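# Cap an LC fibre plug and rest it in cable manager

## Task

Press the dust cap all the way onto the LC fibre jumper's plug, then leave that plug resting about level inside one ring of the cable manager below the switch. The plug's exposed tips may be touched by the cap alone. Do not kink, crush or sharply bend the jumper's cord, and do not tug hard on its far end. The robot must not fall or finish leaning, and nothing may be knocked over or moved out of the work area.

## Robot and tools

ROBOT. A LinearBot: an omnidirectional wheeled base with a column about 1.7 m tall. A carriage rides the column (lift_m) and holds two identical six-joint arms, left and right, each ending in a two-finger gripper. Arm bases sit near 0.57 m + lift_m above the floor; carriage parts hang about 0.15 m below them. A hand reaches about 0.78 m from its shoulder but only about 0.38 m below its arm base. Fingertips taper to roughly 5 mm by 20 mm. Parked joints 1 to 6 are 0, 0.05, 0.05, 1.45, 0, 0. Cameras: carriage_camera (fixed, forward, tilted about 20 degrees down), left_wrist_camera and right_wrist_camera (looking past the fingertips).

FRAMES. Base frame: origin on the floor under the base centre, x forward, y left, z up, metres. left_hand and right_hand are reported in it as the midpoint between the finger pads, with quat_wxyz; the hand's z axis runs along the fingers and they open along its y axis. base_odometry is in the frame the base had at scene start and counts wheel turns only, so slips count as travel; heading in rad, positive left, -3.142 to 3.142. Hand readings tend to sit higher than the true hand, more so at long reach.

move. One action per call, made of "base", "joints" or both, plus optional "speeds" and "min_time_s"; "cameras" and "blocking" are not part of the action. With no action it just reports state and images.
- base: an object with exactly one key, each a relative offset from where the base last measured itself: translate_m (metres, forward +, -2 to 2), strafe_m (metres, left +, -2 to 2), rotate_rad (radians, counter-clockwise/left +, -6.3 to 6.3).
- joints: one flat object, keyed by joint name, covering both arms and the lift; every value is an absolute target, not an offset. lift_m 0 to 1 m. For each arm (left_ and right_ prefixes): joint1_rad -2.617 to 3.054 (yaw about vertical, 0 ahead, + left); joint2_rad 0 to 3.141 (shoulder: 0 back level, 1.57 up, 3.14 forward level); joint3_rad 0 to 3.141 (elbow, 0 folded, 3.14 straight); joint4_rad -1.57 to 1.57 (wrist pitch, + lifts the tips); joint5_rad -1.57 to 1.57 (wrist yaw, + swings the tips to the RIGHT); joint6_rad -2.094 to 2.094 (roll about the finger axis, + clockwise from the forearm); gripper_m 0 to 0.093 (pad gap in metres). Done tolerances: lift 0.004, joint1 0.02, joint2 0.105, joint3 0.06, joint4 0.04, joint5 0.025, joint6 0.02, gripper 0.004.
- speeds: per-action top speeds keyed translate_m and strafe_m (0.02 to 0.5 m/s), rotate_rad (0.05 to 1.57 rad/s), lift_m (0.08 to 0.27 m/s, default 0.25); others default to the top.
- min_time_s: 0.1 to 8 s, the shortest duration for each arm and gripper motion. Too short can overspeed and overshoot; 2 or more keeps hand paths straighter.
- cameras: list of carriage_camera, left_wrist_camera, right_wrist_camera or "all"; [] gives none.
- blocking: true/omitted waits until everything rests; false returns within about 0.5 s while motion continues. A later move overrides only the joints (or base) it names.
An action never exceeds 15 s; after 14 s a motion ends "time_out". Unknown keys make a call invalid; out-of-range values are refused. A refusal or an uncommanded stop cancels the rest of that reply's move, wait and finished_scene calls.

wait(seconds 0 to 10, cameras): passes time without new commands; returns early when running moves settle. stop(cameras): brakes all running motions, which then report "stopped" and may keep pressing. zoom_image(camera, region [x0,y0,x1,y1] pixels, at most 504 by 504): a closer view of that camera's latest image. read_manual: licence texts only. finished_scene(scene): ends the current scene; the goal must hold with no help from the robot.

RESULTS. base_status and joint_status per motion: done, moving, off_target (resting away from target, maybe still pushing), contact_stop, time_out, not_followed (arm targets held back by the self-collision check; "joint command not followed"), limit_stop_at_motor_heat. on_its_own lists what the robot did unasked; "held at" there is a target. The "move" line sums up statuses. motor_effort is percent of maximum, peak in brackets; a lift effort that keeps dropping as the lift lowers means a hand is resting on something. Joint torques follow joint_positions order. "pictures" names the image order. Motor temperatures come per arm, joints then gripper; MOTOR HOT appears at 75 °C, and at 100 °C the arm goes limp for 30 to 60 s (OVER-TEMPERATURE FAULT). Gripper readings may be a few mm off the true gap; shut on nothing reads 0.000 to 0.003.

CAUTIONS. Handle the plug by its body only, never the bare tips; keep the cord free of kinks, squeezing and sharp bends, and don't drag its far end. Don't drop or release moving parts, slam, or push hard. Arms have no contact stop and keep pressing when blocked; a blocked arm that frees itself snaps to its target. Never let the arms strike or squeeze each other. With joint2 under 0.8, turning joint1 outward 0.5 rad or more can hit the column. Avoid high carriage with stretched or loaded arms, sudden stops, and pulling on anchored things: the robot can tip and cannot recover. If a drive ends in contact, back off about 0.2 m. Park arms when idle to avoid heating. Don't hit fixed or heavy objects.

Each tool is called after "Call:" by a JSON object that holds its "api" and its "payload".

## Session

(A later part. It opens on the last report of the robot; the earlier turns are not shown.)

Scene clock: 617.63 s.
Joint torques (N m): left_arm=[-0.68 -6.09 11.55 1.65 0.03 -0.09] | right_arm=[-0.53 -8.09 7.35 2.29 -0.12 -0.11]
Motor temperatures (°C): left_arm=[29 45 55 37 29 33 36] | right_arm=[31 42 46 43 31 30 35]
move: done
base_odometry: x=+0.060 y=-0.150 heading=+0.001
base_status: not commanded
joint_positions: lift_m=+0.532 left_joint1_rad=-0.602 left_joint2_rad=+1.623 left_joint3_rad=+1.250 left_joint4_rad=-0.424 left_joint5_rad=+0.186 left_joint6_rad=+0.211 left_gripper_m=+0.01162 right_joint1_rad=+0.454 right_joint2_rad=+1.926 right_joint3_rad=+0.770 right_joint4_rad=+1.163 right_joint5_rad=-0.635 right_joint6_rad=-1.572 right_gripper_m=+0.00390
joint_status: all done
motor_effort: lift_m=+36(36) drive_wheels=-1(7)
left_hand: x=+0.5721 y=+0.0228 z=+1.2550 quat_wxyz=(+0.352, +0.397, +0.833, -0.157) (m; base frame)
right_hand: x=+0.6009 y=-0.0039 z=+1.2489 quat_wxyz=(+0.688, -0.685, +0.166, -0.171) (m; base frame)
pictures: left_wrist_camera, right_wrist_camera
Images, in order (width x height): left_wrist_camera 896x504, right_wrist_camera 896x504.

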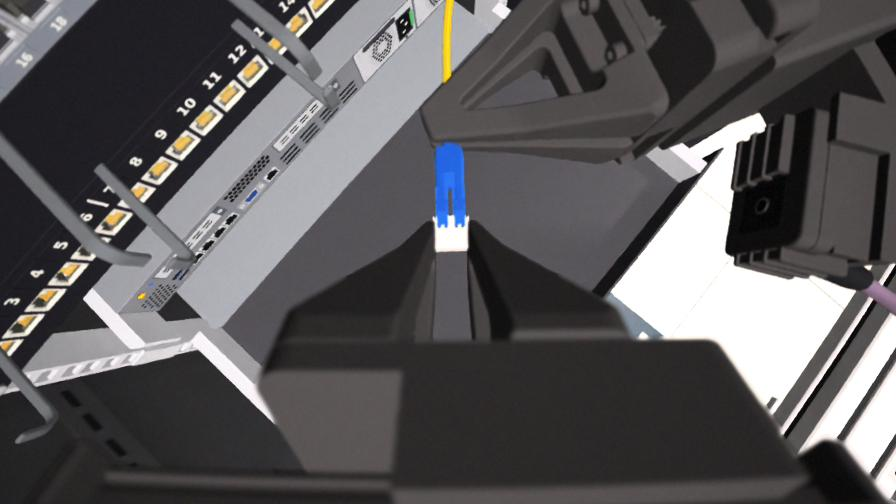

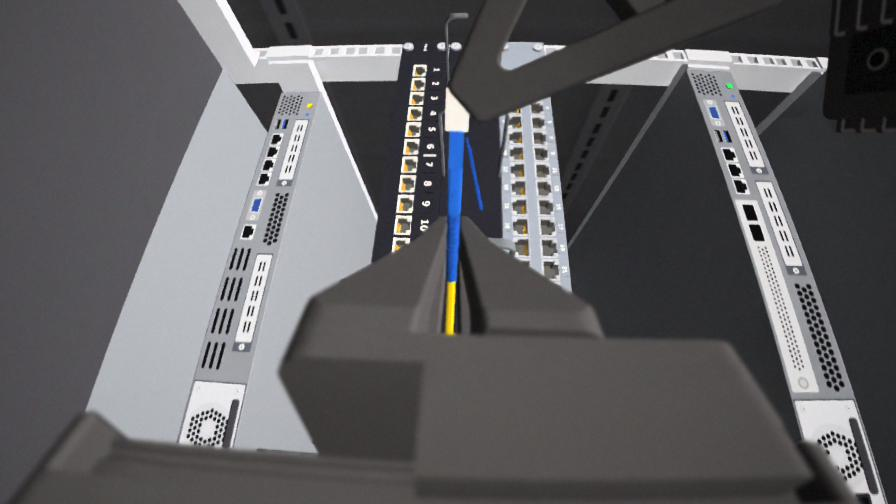

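Call:
{"api": "move", "payload": {"joints": {"right_joint1_rad": 0.485, "right_joint5_rad": -0.72, "left_joint4_rad": -0.36}, "min_time_s": 2.5, "cameras": ["left_wrist_camera", "right_wrist_camera"]}}

Call:
{"api": "zoom_image", "payload": {"camera": "left_wrist_camera", "region": [400, 140, 500, 260]}}

Call:
{"api": "zoom_image", "payload": {"camera": "right_wrist_camera", "region": [400, 20, 520, 170]}}

Scene clock: 629.87 s.
Joint torques (N m): left_arm=[-0.69 -6.08 11.56 2.4 0.02 -0.09] | right_arm=[2.7 -8.1 7.34 2.31 -0.77 -0.11]
move: off_target
base_odometry: x=+0.060 y=-0.150 heading=+0.001
base_status: not commanded
joint_positions: lift_m=+0.532 left_joint1_rad=-0.602 left_joint2_rad=+1.623 left_joint3_rad=+1.250 left_joint4_rad=-0.424 left_joint5_rad=+0.186 left_joint6_rad=+0.210 left_gripper_m=+0.01162 right_joint1_rad=+0.458 right_joint2_rad=+1.926 right_joint3_rad=+0.770 right_joint4_rad=+1.160 right_joint5_rad=-0.648 right_joint6_rad=-1.572 right_gripper_m=+0.00390
joint_status: left_joint4_rad off_target (ended at -0.424, target -0.360); right_joint1_rad off_target (ended at +0.458, target +0.485); right_joint5_rad off_target (ended at -0.648, target -0.720)
motor_effort: lift_m=+36(36) drive_wheels=+2(6)
left_hand: x=+0.5721 y=+0.0228 z=+1.2550 quat_wxyz=(+0.352, +0.396, +0.833, -0.157) (m; base frame)
right_hand: x=+0.5978 y=-0.0014 z=+1.2484 quat_wxyz=(+0.689, -0.687, +0.161, -0.164) (m; base frame)
pictures: left_wrist_camera, right_wrist_camera
Images, in order (width x height): left_wrist_camera 896x504, right_wrist_camera 896x504.

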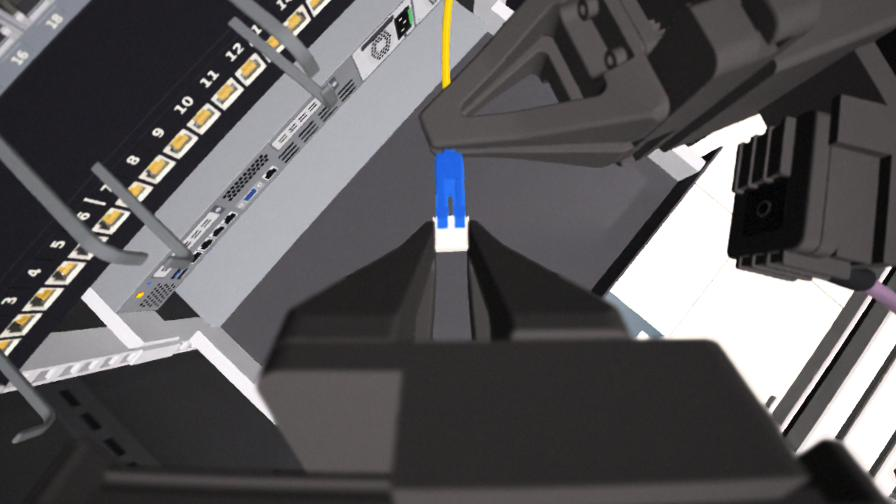

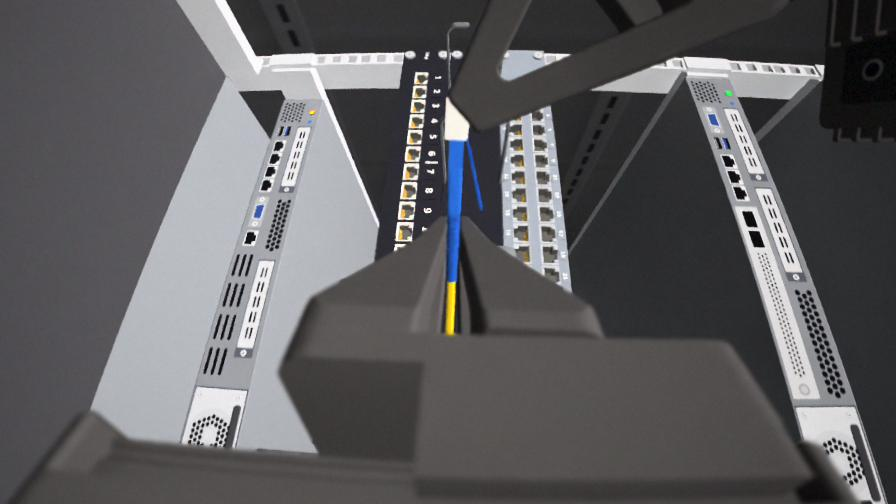

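Scaled by 4.200 from the camera's 896x504 image, which has a finer 1280x720 frame.

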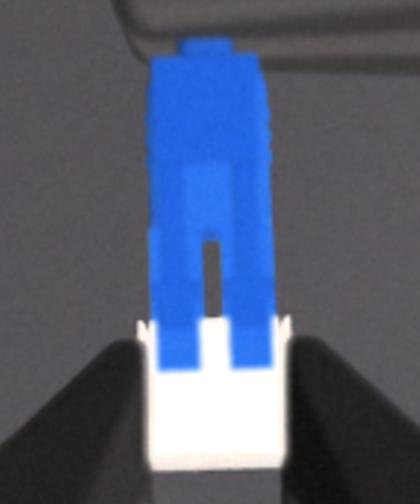

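Scaled by 3.360 from the camera's 896x504 image, which has a finer 1280x720 frame.

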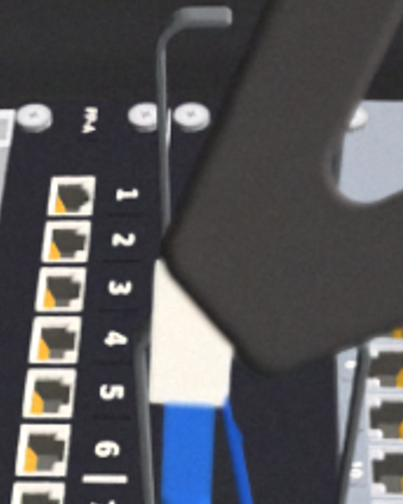

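Call:
{"api": "move", "payload": {"joints": {"right_joint1_rad": 0.53, "right_joint5_rad": -0.80, "left_joint4_rad": -0.30}, "min_time_s": 2.5, "cameras": ["left_wrist_camera", "right_wrist_camera"]}}

Call:
{"api": "zoom_image", "payload": {"camera": "left_wrist_camera", "region": [400, 140, 500, 260]}}

Call:
{"api": "zoom_image", "payload": {"camera": "right_wrist_camera", "region": [400, 20, 520, 170]}}

Scene clock: 638.63 s.
Joint torques (N m): left_arm=[-0.69 -6.05 11.55 3.16 0.08 -0.08] | right_arm=[6.13 -8.58 6.99 2.42 -1.6 -0.1]
Motor temperatures (°C): left_arm=[29 45 55 40 29 33 36] | right_arm=[31 42 46 44 32 30 35]
move: off_target
base_odometry: x=+0.060 y=-0.150 heading=+0.001
base_status: not commanded
joint_positions: lift_m=+0.532 left_joint1_rad=-0.602 left_joint2_rad=+1.623 left_joint3_rad=+1.250 left_joint4_rad=-0.436 left_joint5_rad=+0.180 left_joint6_rad=+0.210 left_gripper_m=+0.01162 right_joint1_rad=+0.468 right_joint2_rad=+1.931 right_joint3_rad=+0.774 right_joint4_rad=+1.151 right_joint5_rad=-0.650 right_joint6_rad=-1.573 right_gripper_m=+0.00390
joint_status: left_joint4_rad off_target (ended at -0.436, target -0.300); right_joint1_rad off_target (ended at +0.468, target +0.530); right_joint5_rad off_target (ended at -0.650, target -0.800)
motor_effort: lift_m=+36(36) drive_wheels=+5(6)
left_hand: x=+0.5710 y=+0.0247 z=+1.2529 quat_wxyz=(+0.347, +0.396, +0.836, -0.154) (m; base frame)
right_hand: x=+0.5951 y=+0.0033 z=+1.2455 quat_wxyz=(+0.688, -0.691, +0.159, -0.158) (m; base frame)
pictures: left_wrist_camera, right_wrist_camera
Images, in order (width x height): left_wrist_camera 896x504, right_wrist_camera 896x504.

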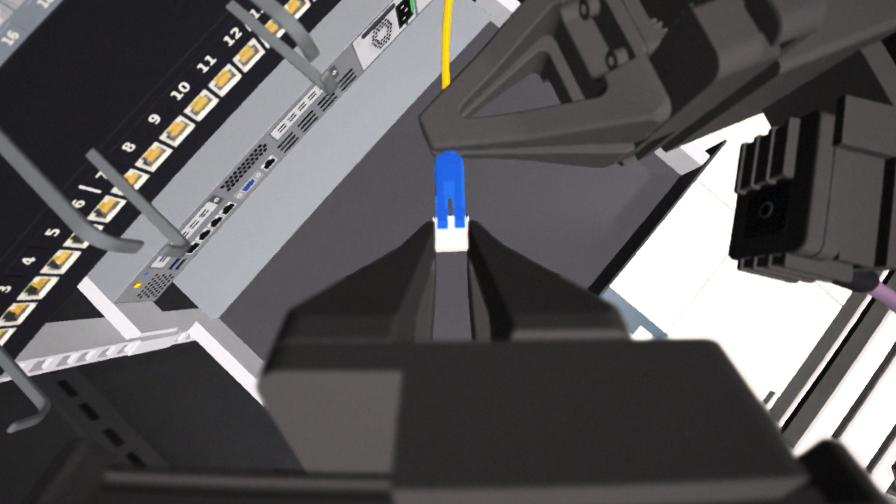

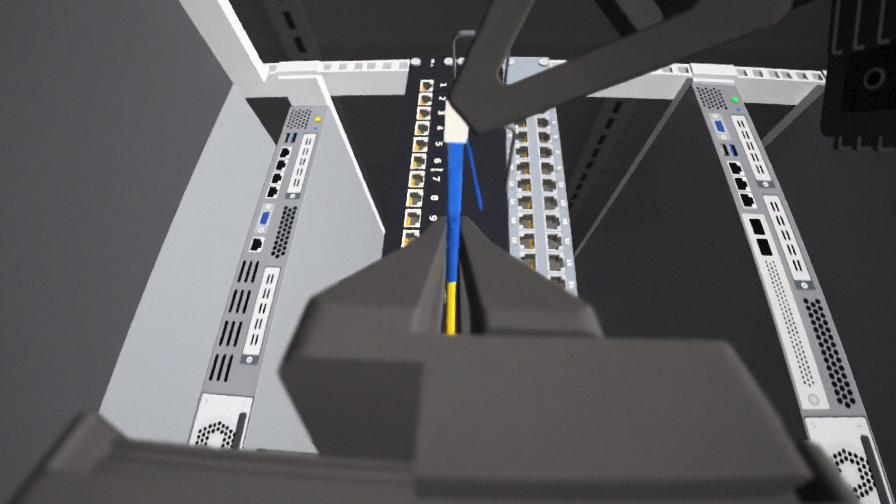

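Scaled by 4.200 from the camera's 896x504 image, which has a finer 1280x720 frame.

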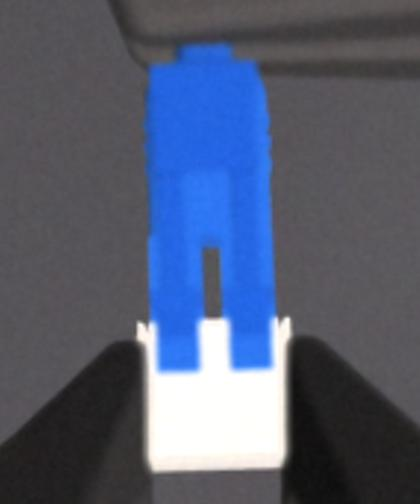

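Scaled by 3.360 from the camera's 896x504 image, which has a finer 1280x720 frame.

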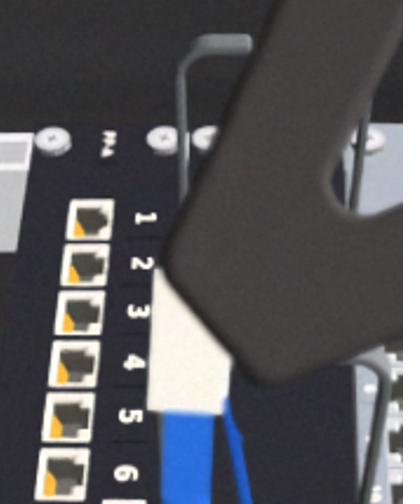

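Call:
{"api": "move", "payload": {"joints": {"right_joint1_rad": 0.57, "right_joint5_rad": -0.86, "left_joint4_rad": -0.24}, "min_time_s": 2, "cameras": ["left_wrist_camera", "right_wrist_camera"]}}

Call:
{"api": "zoom_image", "payload": {"camera": "left_wrist_camera", "region": [400, 140, 500, 260]}}

Call:
{"api": "zoom_image", "payload": {"camera": "right_wrist_camera", "region": [400, 20, 520, 170]}}

Scene clock: 652.23 s.
Joint torques (N m): left_arm=[-0.68 -6.04 11.52 4 0.13 -0.07] | right_arm=[9.01 -8.87 6.98 2.57 -2.26 -0.08]
Motor temperatures (°C): left_arm=[29 45 55 46 29 33 36] | right_arm=[32 42 45 46 33 30 36]
move: off_target
base_odometry: x=+0.060 y=-0.150 heading=+0.001
base_status: not commanded
joint_positions: lift_m=+0.532 left_joint1_rad=-0.602 left_joint2_rad=+1.623 left_joint3_rad=+1.250 left_joint4_rad=-0.454 left_joint5_rad=+0.174 left_joint6_rad=+0.209 left_gripper_m=+0.01162 right_joint1_rad=+0.480 right_joint2_rad=+1.934 right_joint3_rad=+0.774 right_joint4_rad=+1.140 right_joint5_rad=-0.650 right_joint6_rad=-1.575 right_gripper_m=+0.00390
joint_status: left_joint4_rad off_target (ended at -0.454, target -0.240); right_joint1_rad off_target (ended at +0.480, target +0.570); right_joint5_rad off_target (ended at -0.650, target -0.860)
motor_effort: lift_m=+36(36) drive_wheels=+4(7)
left_hand: x=+0.5691 y=+0.0274 z=+1.2497 quat_wxyz=(+0.339, +0.395, +0.840, -0.150) (m; base frame)
right_hand: x=+0.5916 y=+0.0076 z=+1.2420 quat_wxyz=(+0.685, -0.695, +0.159, -0.151) (m; base frame)
pictures: left_wrist_camera, right_wrist_camera
Images, in order (width x height): left_wrist_camera 896x504, right_wrist_camera 896x504.

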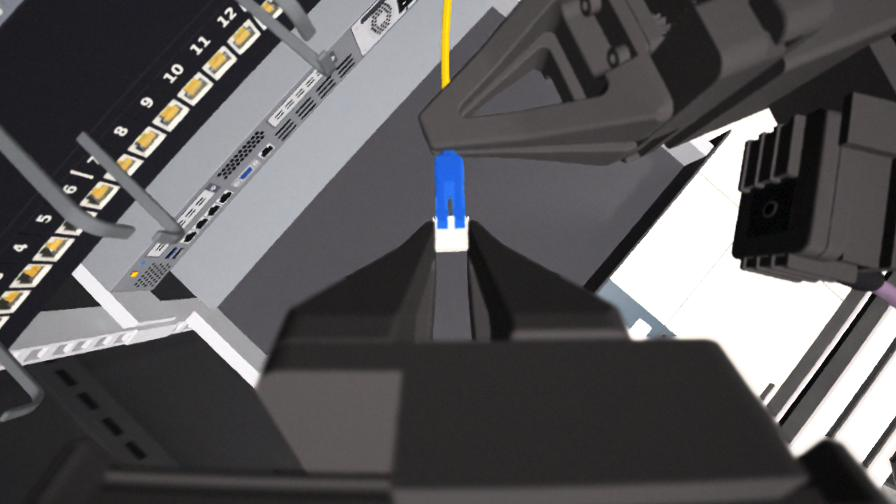

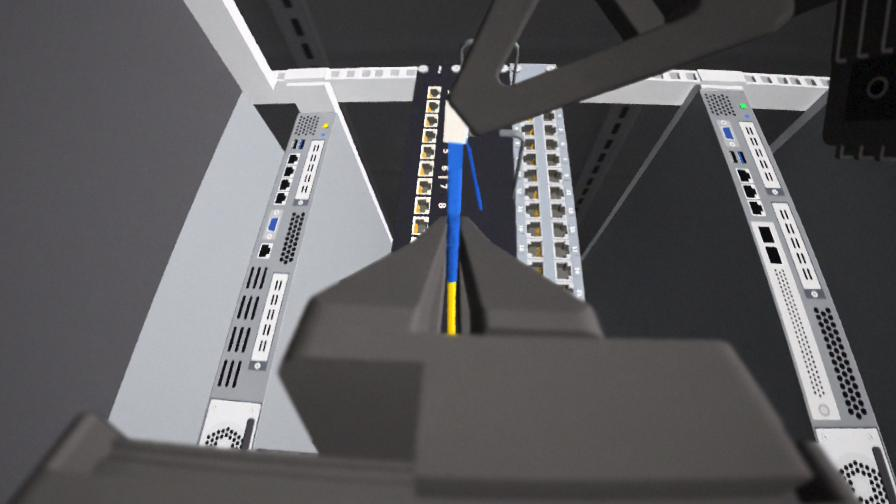

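Scaled by 4.200 from the camera's 896x504 image, which has a finer 1280x720 frame.

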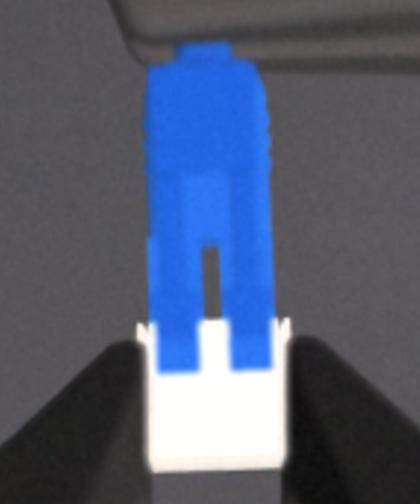

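Scaled by 3.360 from the camera's 896x504 image, which has a finer 1280x720 frame.

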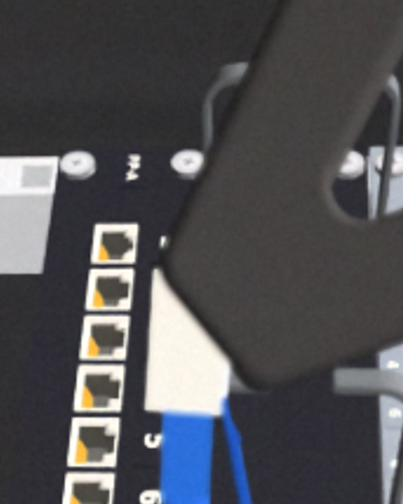

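Call:
{"api": "move", "payload": {"joints": {"right_joint1_rad": 0.474, "right_joint5_rad": -0.655, "left_joint4_rad": -0.438}, "min_time_s": 2, "cameras": ["left_wrist_camera"]}}

Call:
{"api": "zoom_image", "payload": {"camera": "left_wrist_camera", "region": [400, 140, 500, 260]}}

Call:
{"api": "move", "payload": {"joints": {"left_gripper_m": 0.016}, "min_time_s": 1.5, "cameras": ["left_wrist_camera"]}}

Call:
{"api": "zoom_image", "payload": {"camera": "left_wrist_camera", "region": [400, 140, 500, 260]}}

Scene clock: 663.13 s.
Joint torques (N m): left_arm=[-0.66 -6.05 11.52 1.91 0.15 -0.07] | right_arm=[-0.2 -8.88 6.98 2.54 -0.21 -0.09]
Motor temperatures (°C): left_arm=[29 45 55 52 29 33 36] | right_arm=[33 42 45 46 35 30 36]
move: done
base_odometry: x=+0.060 y=-0.150 heading=+0.001
base_status: not commanded
joint_positions: lift_m=+0.532 left_joint1_rad=-0.602 left_joint2_rad=+1.623 left_joint3_rad=+1.250 left_joint4_rad=-0.461 left_joint5_rad=+0.172 left_joint6_rad=+0.209 left_gripper_m=+0.01162 right_joint1_rad=+0.476 right_joint2_rad=+1.934 right_joint3_rad=+0.774 right_joint4_rad=+1.142 right_joint5_rad=-0.637 right_joint6_rad=-1.575 right_gripper_m=+0.00390
joint_status: all done
motor_effort: lift_m=+36(36) drive_wheels=+5(7)
left_hand: x=+0.5682 y=+0.0283 z=+1.2485 quat_wxyz=(+0.336, +0.395, +0.842, -0.149) (m; base frame)
right_hand: x=+0.5949 y=+0.0051 z=+1.2425 quat_wxyz=(+0.684, -0.693, +0.164, -0.157) (m; base frame)
pictures: left_wrist_camera
Images, in order (width x height): left_wrist_camera 896x504.

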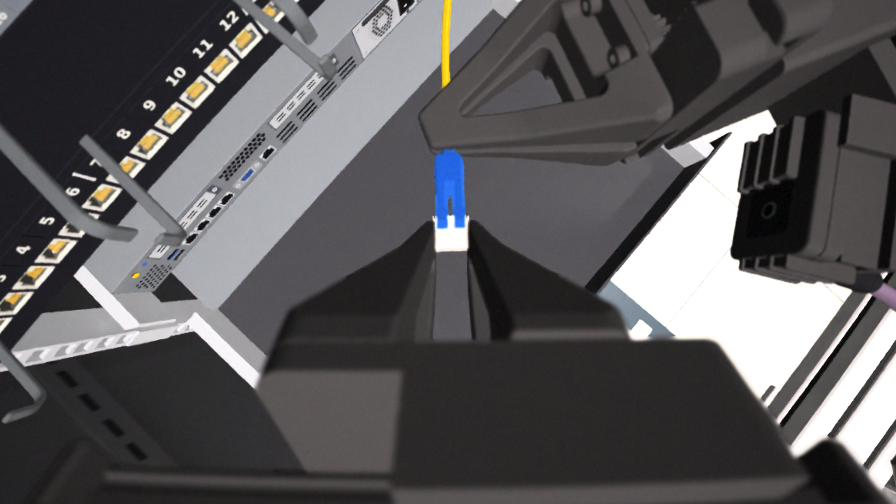

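Scaled by 4.200 from the camera's 896x504 image, which has a finer 1280x720 frame.

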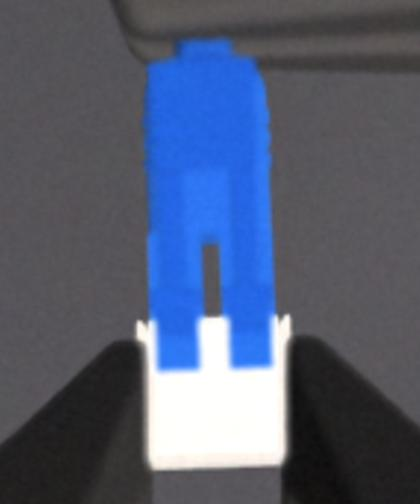

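Scene clock: 664.93 s.
Joint torques (N m): left_arm=[-0.69 -6.04 11.51 1.86 0.15 -0.08] | right_arm=[-0.18 -8.87 6.99 2.47 -0.17 -0.08]
Motor temperatures (°C): left_arm=[29 45 55 51 29 33 36] | right_arm=[33 42 45 46 35 30 36]
move: done
base_odometry: x=+0.060 y=-0.150 heading=+0.001
base_status: not commanded
joint_positions: lift_m=+0.532 left_joint1_rad=-0.602 left_joint2_rad=+1.623 left_joint3_rad=+1.250 left_joint4_rad=-0.456 left_joint5_rad=+0.172 left_joint6_rad=+0.209 left_gripper_m=+0.01589 right_joint1_rad=+0.476 right_joint2_rad=+1.934 right_joint3_rad=+0.774 right_joint4_rad=+1.148 right_joint5_rad=-0.641 right_joint6_rad=-1.575 right_gripper_m=+0.00390
joint_status: all done
motor_effort: lift_m=+36(36) drive_wheels=+2(8)
left_hand: x=+0.5690 y=+0.0278 z=+1.2493 quat_wxyz=(+0.339, +0.395, +0.841, -0.149) (m; base frame)
right_hand: x=+0.5943 y=+0.0054 z=+1.2436 quat_wxyz=(+0.686, -0.692, +0.161, -0.157) (m; base frame)
pictures: left_wrist_camera
Images, in order (width x height): left_wrist_camera 896x504.

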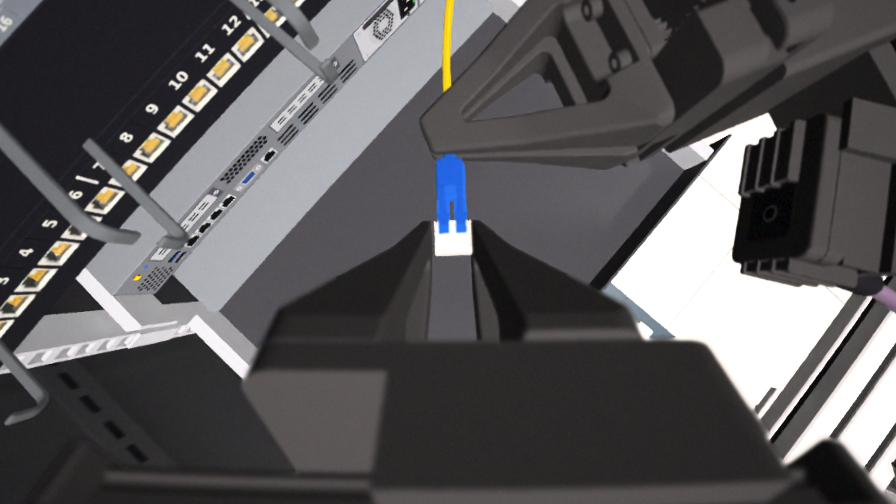

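Scaled by 4.200 from the camera's 896x504 image, which has a finer 1280x720 frame.

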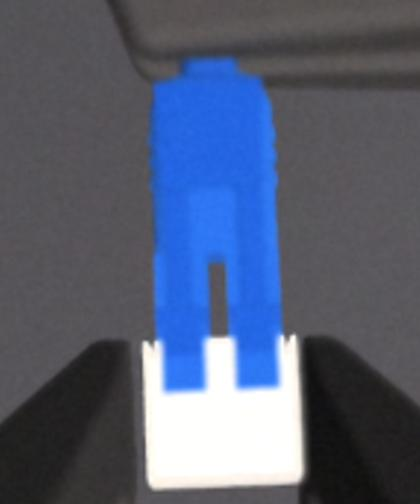

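Call:
{"api": "move", "payload": {"joints": {"left_gripper_m": 0.03}}}

Call:
{"api": "move", "payload": {"joints": {"left_joint1_rad": -0.580, "left_joint2_rad": 1.520, "left_joint3_rad": 1.155, "left_joint4_rad": -0.435, "left_joint5_rad": 0.195, "left_joint6_rad": 0.2}, "min_time_s": 1.5, "cameras": ["left_wrist_camera"]}}

Call:
{"api": "zoom_image", "payload": {"camera": "left_wrist_camera", "region": [380, 90, 540, 270]}}

Scene clock: 672.17 s.
Joint torques (N m): left_arm=[-0.68 -6.06 11.54 1.84 0.15 -0.07] | right_arm=[-0.18 -8.88 6.99 2.46 -0.15 -0.08]
Motor temperatures (°C): left_arm=[29 45 55 49 29 33 35] | right_arm=[33 43 45 47 34 30 36]
move: done
base_odometry: x=+0.060 y=-0.150 heading=+0.001
base_status: not commanded
joint_positions: lift_m=+0.532 left_joint1_rad=-0.602 left_joint2_rad=+1.623 left_joint3_rad=+1.250 left_joint4_rad=-0.454 left_joint5_rad=+0.172 left_joint6_rad=+0.209 left_gripper_m=+0.02987 right_joint1_rad=+0.476 right_joint2_rad=+1.934 right_joint3_rad=+0.774 right_joint4_rad=+1.148 right_joint5_rad=-0.643 right_joint6_rad=-1.575 right_gripper_m=+0.00390
joint_status: all done
motor_effort: lift_m=+36(36) drive_wheels=+3(6)
left_hand: x=+0.5692 y=+0.0276 z=+1.2496 quat_wxyz=(+0.339, +0.395, +0.841, -0.149) (m; base frame)
right_hand: x=+0.5940 y=+0.0056 z=+1.2437 quat_wxyz=(+0.686, -0.692, +0.160, -0.157) (m; base frame)
pictures: none

Scene clock: 673.97 s.
Joint torques (N m): left_arm=[0.72 -8.96 6.72 1.81 0.26 -0.07] | right_arm=[-0.2 -8.85 6.98 2.46 -0.14 -0.08]
Motor temperatures (°C): left_arm=[29 45 55 48 29 33 35] | right_arm=[33 43 45 47 34 30 36]
move: done
base_odometry: x=+0.060 y=-0.150 heading=+0.001
base_status: not commanded
joint_positions: lift_m=+0.532 left_joint1_rad=-0.588 left_joint2_rad=+1.550 left_joint3_rad=+1.171 left_joint4_rad=-0.450 left_joint5_rad=+0.182 left_joint6_rad=+0.209 left_gripper_m=+0.02987 right_joint1_rad=+0.476 right_joint2_rad=+1.934 right_joint3_rad=+0.774 right_joint4_rad=+1.148 right_joint5_rad=-0.644 right_joint6_rad=-1.575 right_gripper_m=+0.00390
joint_status: all done
motor_effort: lift_m=+36(36) drive_wheels=+1(6)
left_hand: x=+0.5554 y=+0.0421 z=+1.2483 quat_wxyz=(+0.339, +0.391, +0.843, -0.151) (m; base frame)
right_hand: x=+0.5939 y=+0.0056 z=+1.2437 quat_wxyz=(+0.686, -0.692, +0.160, -0.157) (m; base frame)
pictures: left_wrist_camera
Images, in order (width x height): left_wrist_camera 896x504.

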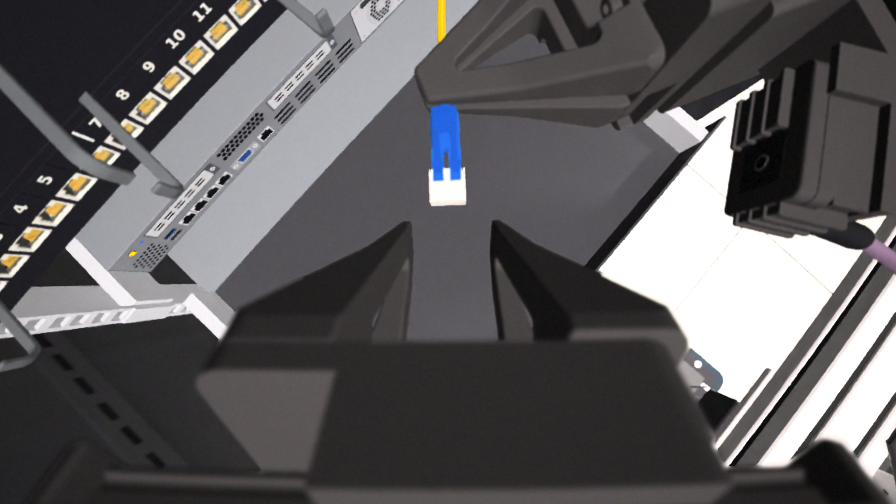

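Scaled by 2.800 from the camera's 896x504 image, which has a finer 1280x720 frame.

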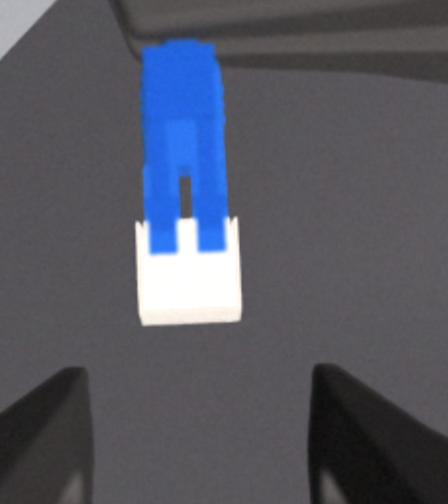

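Call:
{"api": "move", "payload": {"joints": {"left_joint1_rad": -0.2, "left_joint2_rad": 1.0, "left_joint3_rad": 0.5, "left_joint4_rad": -0.6, "left_joint5_rad": 0.2, "left_joint6_rad": 0.19}, "min_time_s": 1.5}}

Call:
{"api": "move", "payload": {"joints": {"left_joint1_rad": -0.2, "left_joint2_rad": 0.05, "left_joint3_rad": 0.05, "left_joint4_rad": 1.45, "left_joint5_rad": 0, "left_joint6_rad": 0, "right_joint1_rad": 0.537, "right_joint2_rad": 1.865, "right_joint3_rad": 0.70, "right_joint4_rad": 1.165, "right_joint5_rad": -0.10, "right_joint6_rad": -1.581}, "min_time_s": 2.5, "cameras": ["right_wrist_camera", "carriage_camera"]}}

Scene clock: 681.23 s.
Joint torques (N m): left_arm=[0.75 -2.74 6.38 1.16 0.27 -0.08] | right_arm=[-0.18 -8.87 6.99 2.44 -0.12 -0.09]
Motor temperatures (°C): left_arm=[29 45 55 46 29 33 35] | right_arm=[32 43 44 48 33 30 36]
move: done
base_odometry: x=+0.060 y=-0.150 heading=+0.001
base_status: not commanded
joint_positions: lift_m=+0.532 left_joint1_rad=-0.208 left_joint2_rad=+1.012 left_joint3_rad=+0.515 left_joint4_rad=-0.592 left_joint5_rad=+0.187 left_joint6_rad=+0.201 left_gripper_m=+0.02987 right_joint1_rad=+0.476 right_joint2_rad=+1.934 right_joint3_rad=+0.774 right_joint4_rad=+1.149 right_joint5_rad=-0.645 right_joint6_rad=-1.575 right_gripper_m=+0.00390
joint_status: all done
motor_effort: lift_m=+36(36) drive_wheels=+0(7)
left_hand: x=+0.4408 y=+0.2263 z=+1.1424 quat_wxyz=(+0.237, +0.218, +0.942, -0.091) (m; base frame)
right_hand: x=+0.5938 y=+0.0057 z=+1.2440 quat_wxyz=(+0.687, -0.692, +0.159, -0.157) (m; base frame)
pictures: none

Scene clock: 684.13 s.
Joint torques (N m): left_arm=[0.68 2.81 5.04 -0.15 -0.07 -0.09] | right_arm=[0.5 -11.47 4.45 2.7 0.11 -0.08]
move: done
base_odometry: x=+0.060 y=-0.150 heading=+0.001
base_status: not commanded
joint_positions: lift_m=+0.532 left_joint1_rad=-0.208 left_joint2_rad=+0.058 left_joint3_rad=+0.064 left_joint4_rad=+1.437 left_joint5_rad=+0.013 left_joint6_rad=+0.011 left_gripper_m=+0.02987 right_joint1_rad=+0.531 right_joint2_rad=+1.889 right_joint3_rad=+0.712 right_joint4_rad=+1.162 right_joint5_rad=-0.113 right_joint6_rad=-1.575 right_gripper_m=+0.00389
joint_status: all done
motor_effort: lift_m=+36(36) drive_wheels=-3(7)
left_hand: x=+0.2468 y=+0.2979 z=+1.5227 quat_wxyz=(+0.993, +0.014, +0.063, -0.099) (m; base frame)
right_hand: x=+0.6355 y=-0.0372 z=+1.2439 quat_wxyz=(+0.628, -0.638, +0.317, -0.314) (m; base frame)
pictures: carriage_camera, right_wrist_camera
Images, in order (width x height): carriage_camera 896x504, right_wrist_camera 896x504.

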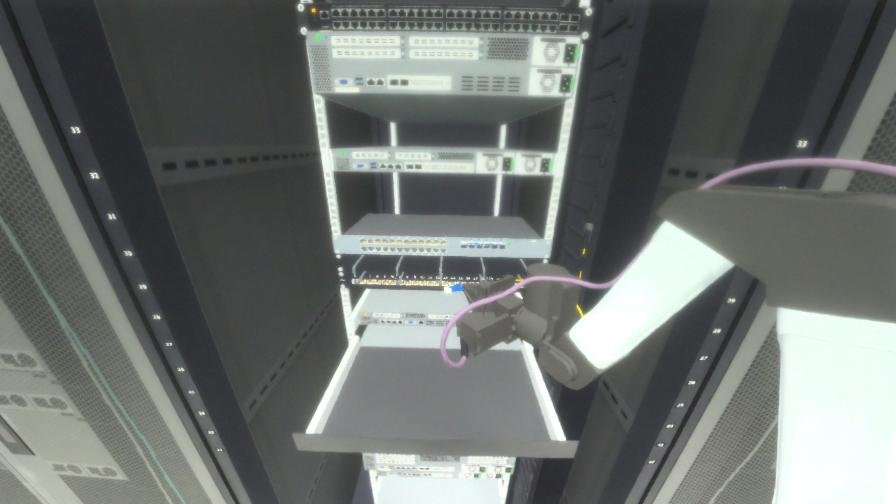

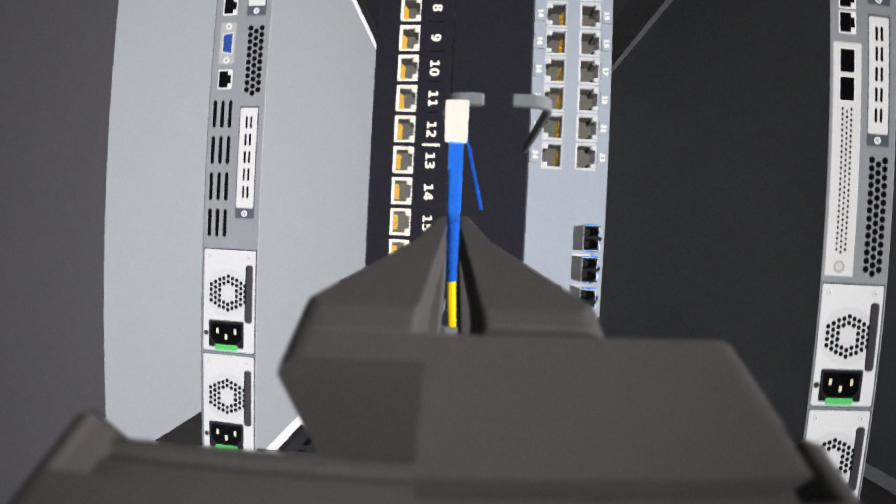

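Call:
{"api": "move", "payload": {"joints": {"right_joint1_rad": 0.676, "right_joint2_rad": 1.975, "right_joint3_rad": 0.836, "right_joint4_rad": 1.119, "right_joint5_rad": 0.432, "right_joint6_rad": -1.581}, "min_time_s": 2.5, "cameras": ["right_wrist_camera", "carriage_camera"]}}

Call:
{"api": "zoom_image", "payload": {"camera": "carriage_camera", "region": [340, 240, 560, 330]}}

Scene clock: 708.07 s.
Joint torques (N m): left_arm=[0.75 2.84 5.04 -0.15 -0.06 -0.1] | right_arm=[0.46 -8.55 7.58 2.47 0.12 -0.08]
Motor temperatures (°C): left_arm=[29 43 52 40 29 33 34] | right_arm=[32 44 43 48 32 30 36]
move: done
base_odometry: x=+0.060 y=-0.150 heading=+0.001
base_status: not commanded
joint_positions: lift_m=+0.532 left_joint1_rad=-0.208 left_joint2_rad=+0.058 left_joint3_rad=+0.064 left_joint4_rad=+1.438 left_joint5_rad=+0.012 left_joint6_rad=+0.011 left_gripper_m=+0.02987 right_joint1_rad=+0.671 right_joint2_rad=+1.959 right_joint3_rad=+0.815 right_joint4_rad=+1.134 right_joint5_rad=+0.419 right_joint6_rad=-1.575 right_gripper_m=+0.00389
joint_status: all done
motor_effort: lift_m=+36(36) drive_wheels=-2(4)
left_hand: x=+0.2465 y=+0.2982 z=+1.5228 quat_wxyz=(+0.993, +0.013, +0.062, -0.099) (m; base frame)
right_hand: x=+0.6578 y=-0.0459 z=+1.2437 quat_wxyz=(+0.554, -0.563, +0.433, -0.433) (m; base frame)
pictures: carriage_camera, right_wrist_camera
Images, in order (width x height): carriage_camera 896x504, right_wrist_camera 896x504.

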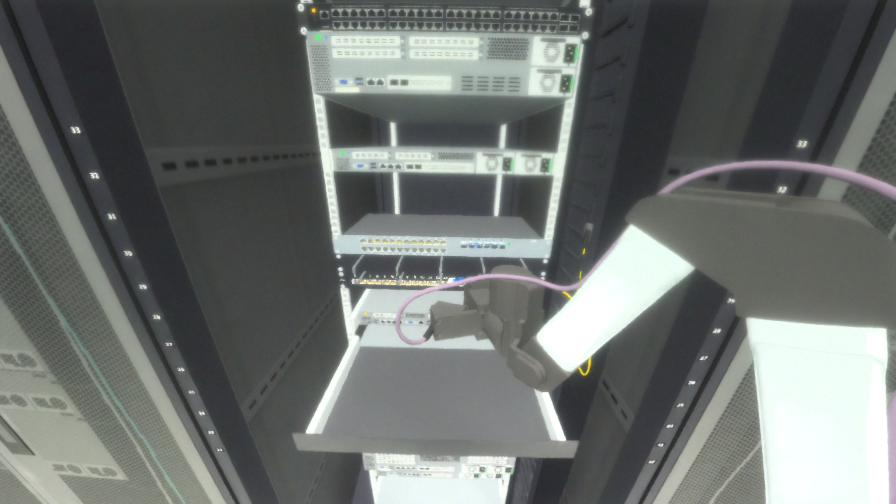

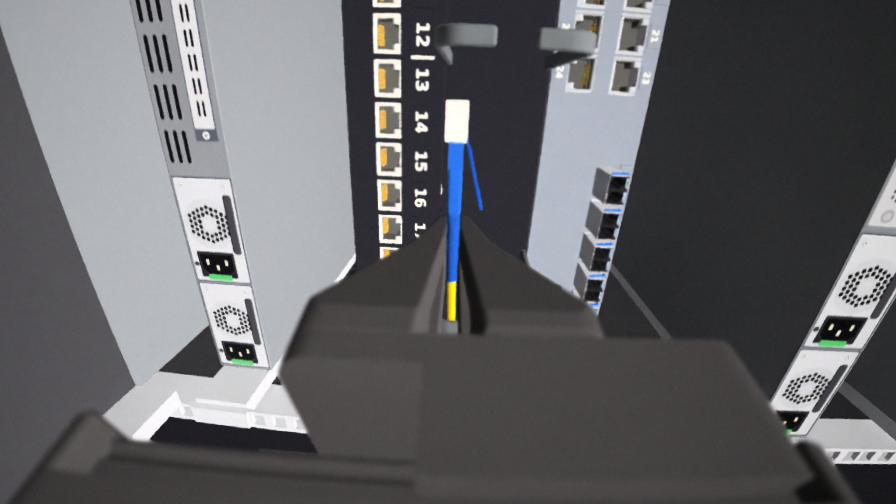

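Scaled by 2.291 from the camera's 896x504 image, which has a finer 1280x720 frame.

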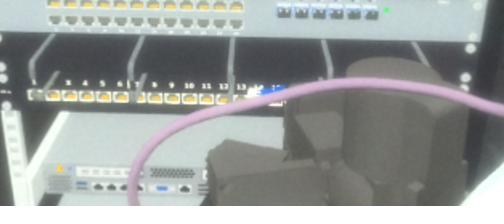

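Call:
{"api": "zoom_image", "payload": {"camera": "right_wrist_camera", "region": [400, 0, 620, 160]}}

Scaled by 2.291 from the camera's 896x504 image, which has a finer 1280x720 frame.

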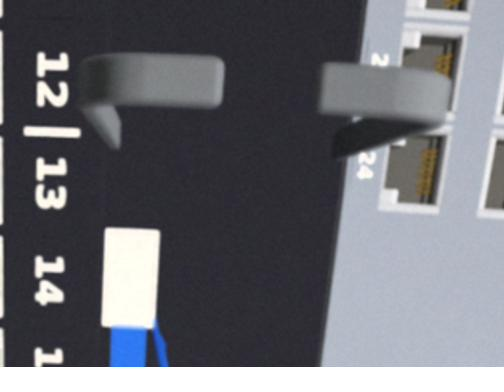

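Call:
{"api": "move", "payload": {"joints": {"lift_m": 0.537}}}

Call:
{"api": "move", "payload": {"joints": {"right_joint1_rad": 0.703, "right_joint2_rad": 1.998, "right_joint3_rad": 0.887, "right_joint4_rad": 1.091, "right_joint5_rad": 0.458}, "min_time_s": 2, "cameras": ["right_wrist_camera"]}}

Call:
{"api": "zoom_image", "payload": {"camera": "right_wrist_camera", "region": [400, 0, 620, 160]}}

Scene clock: 730.67 s.
Joint torques (N m): left_arm=[0.72 2.96 5.33 -0.18 -0.05 -0.09] | right_arm=[0.47 -8.99 7.32 2.52 0.12 -0.08]
move: done
base_odometry: x=+0.060 y=-0.150 heading=+0.001
base_status: not commanded
joint_positions: lift_m=+0.537 left_joint1_rad=-0.208 left_joint2_rad=+0.056 left_joint3_rad=+0.061 left_joint4_rad=+1.440 left_joint5_rad=+0.011 left_joint6_rad=+0.011 left_gripper_m=+0.02987 right_joint1_rad=+0.671 right_joint2_rad=+1.963 right_joint3_rad=+0.818 right_joint4_rad=+1.130 right_joint5_rad=+0.422 right_joint6_rad=-1.575 right_gripper_m=+0.00389
joint_status: all done
motor_effort: lift_m=+36(42) drive_wheels=+0(4)
left_hand: x=+0.2464 y=+0.2984 z=+1.5264 quat_wxyz=(+0.993, +0.012, +0.062, -0.099) (m; base frame)
right_hand: x=+0.6585 y=-0.0460 z=+1.2464 quat_wxyz=(+0.552, -0.564, +0.434, -0.434) (m; base frame)
pictures: none

Scene clock: 732.97 s.
Joint torques (N m): left_arm=[0.73 3.02 5.34 -0.17 -0.05 -0.09] | right_arm=[0.58 -8.87 7.77 2.46 0.11 -0.08]
move: done
base_odometry: x=+0.060 y=-0.150 heading=+0.001
base_status: not commanded
joint_positions: lift_m=+0.537 left_joint1_rad=-0.208 left_joint2_rad=+0.056 left_joint3_rad=+0.061 left_joint4_rad=+1.440 left_joint5_rad=+0.011 left_joint6_rad=+0.011 left_gripper_m=+0.02987 right_joint1_rad=+0.697 right_joint2_rad=+1.982 right_joint3_rad=+0.865 right_joint4_rad=+1.106 right_joint5_rad=+0.449 right_joint6_rad=-1.575 right_gripper_m=+0.00389
joint_status: all done
motor_effort: lift_m=+36(36) drive_wheels=-1(5)
left_hand: x=+0.2464 y=+0.2984 z=+1.5264 quat_wxyz=(+0.993, +0.012, +0.062, -0.099) (m; base frame)
right_hand: x=+0.6606 y=-0.0325 z=+1.2500 quat_wxyz=(+0.553, -0.563, +0.434, -0.435) (m; base frame)
pictures: right_wrist_camera
Images, in order (width x height): right_wrist_camera 896x504.

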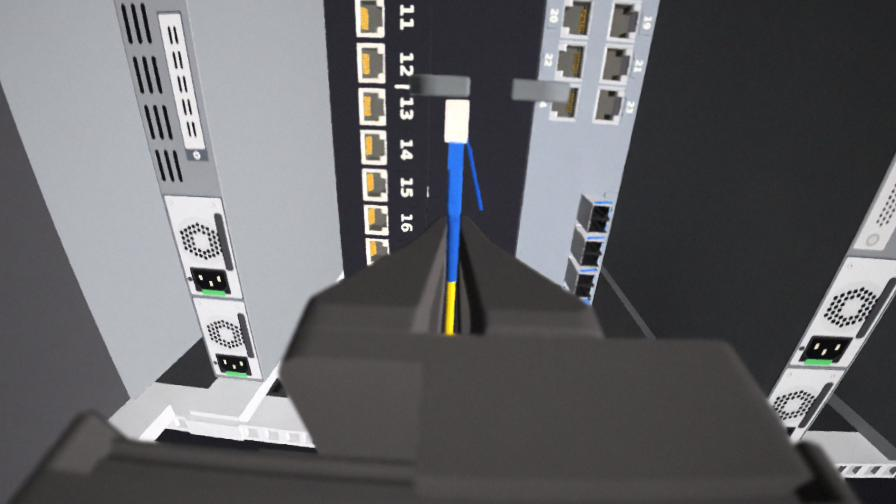

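Scaled by 2.291 from the camera's 896x504 image, which has a finer 1280x720 frame.

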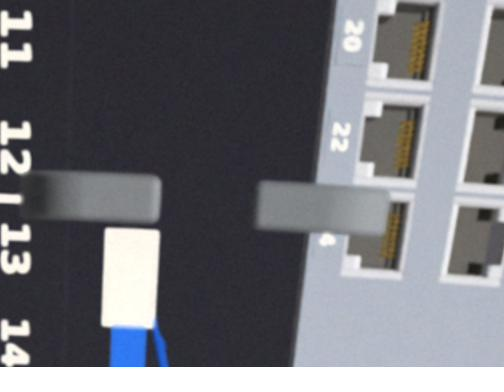

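Call:
{"api": "move", "payload": {"joints": {"right_joint1_rad": 0.7345, "right_joint2_rad": 2.023, "right_joint3_rad": 0.931, "right_joint4_rad": 1.068, "right_joint5_rad": 0.489}, "min_time_s": 2, "cameras": ["right_wrist_camera"]}}

Call:
{"api": "zoom_image", "payload": {"camera": "right_wrist_camera", "region": [400, 40, 620, 200]}}

Scene clock: 745.77 s.
Joint torques (N m): left_arm=[0.72 3 5.29 -0.17 -0.05 -0.09] | right_arm=[0.57 -9.17 7.88 2.46 0.11 -0.08]
move: done
base_odometry: x=+0.060 y=-0.150 heading=+0.001
base_status: not commanded
joint_positions: lift_m=+0.537 left_joint1_rad=-0.208 left_joint2_rad=+0.056 left_joint3_rad=+0.061 left_joint4_rad=+1.440 left_joint5_rad=+0.011 left_joint6_rad=+0.011 left_gripper_m=+0.02987 right_joint1_rad=+0.728 right_joint2_rad=+2.007 right_joint3_rad=+0.909 right_joint4_rad=+1.083 right_joint5_rad=+0.479 right_joint6_rad=-1.575 right_gripper_m=+0.00389
joint_status: all done
motor_effort: lift_m=+36(36) drive_wheels=-2(4)
left_hand: x=+0.2464 y=+0.2984 z=+1.5264 quat_wxyz=(+0.993, +0.012, +0.062, -0.099) (m; base frame)
right_hand: x=+0.6603 y=-0.0175 z=+1.2493 quat_wxyz=(+0.552, -0.565, +0.434, -0.434) (m; base frame)
pictures: right_wrist_camera
Images, in order (width x height): right_wrist_camera 896x504.

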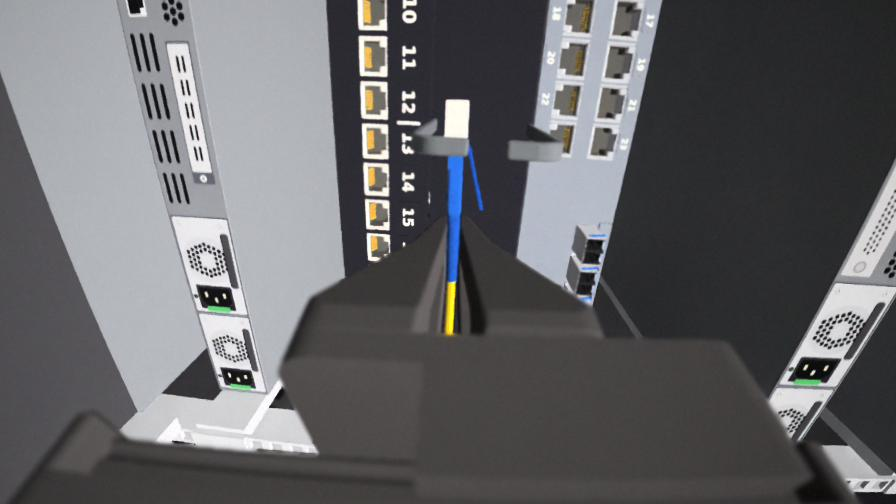

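Scaled by 2.291 from the camera's 896x504 image, which has a finer 1280x720 frame.

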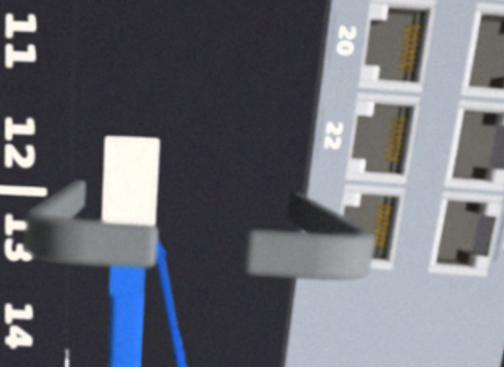

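Call:
{"api": "move", "payload": {"joints": {"right_joint1_rad": 0.765, "right_joint2_rad": 2.047, "right_joint3_rad": 0.974, "right_joint4_rad": 1.046, "right_joint5_rad": 0.519}, "min_time_s": 2, "cameras": ["right_wrist_camera"]}}

Call:
{"api": "zoom_image", "payload": {"camera": "right_wrist_camera", "region": [400, 90, 600, 290]}}

Scene clock: 754.77 s.
Joint torques (N m): left_arm=[0.7 3.03 5.31 -0.17 -0.05 -0.09] | right_arm=[0.58 -9.43 8.01 2.44 0.13 -0.08]
move: done
base_odometry: x=+0.060 y=-0.150 heading=+0.001
base_status: not commanded
joint_positions: lift_m=+0.537 left_joint1_rad=-0.208 left_joint2_rad=+0.056 left_joint3_rad=+0.061 left_joint4_rad=+1.440 left_joint5_rad=+0.011 left_joint6_rad=+0.011 left_gripper_m=+0.02987 right_joint1_rad=+0.759 right_joint2_rad=+2.030 right_joint3_rad=+0.952 right_joint4_rad=+1.060 right_joint5_rad=+0.510 right_joint6_rad=-1.575 right_gripper_m=+0.00389
joint_status: all done
motor_effort: lift_m=+36(36) drive_wheels=-1(4)
left_hand: x=+0.2464 y=+0.2984 z=+1.5264 quat_wxyz=(+0.993, +0.012, +0.062, -0.099) (m; base frame)
right_hand: x=+0.6594 y=-0.0028 z=+1.2495 quat_wxyz=(+0.551, -0.565, +0.434, -0.434) (m; base frame)
pictures: right_wrist_camera
Images, in order (width x height): right_wrist_camera 896x504.

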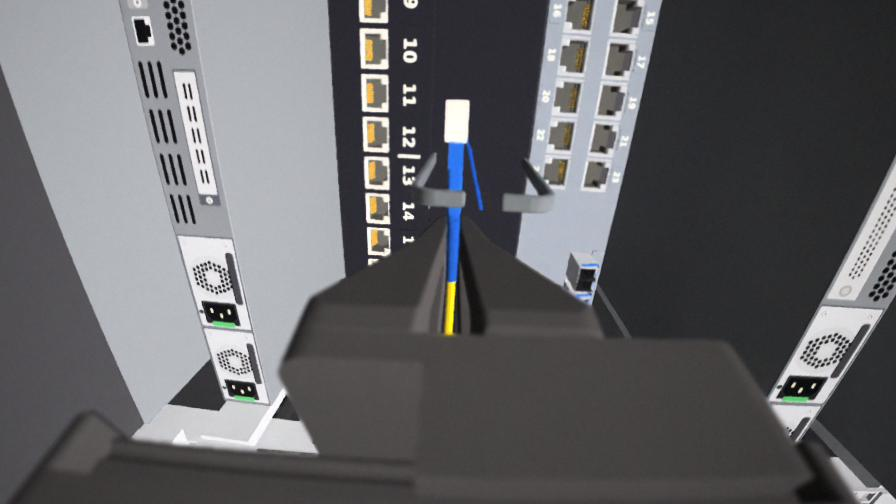

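Scaled by 2.520 from the camera's 896x504 image, which has a finer 1280x720 frame.

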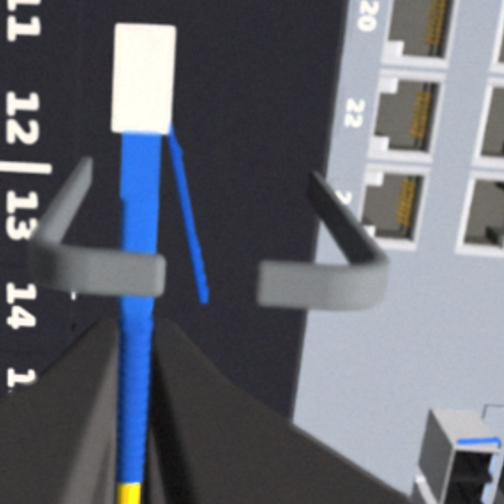

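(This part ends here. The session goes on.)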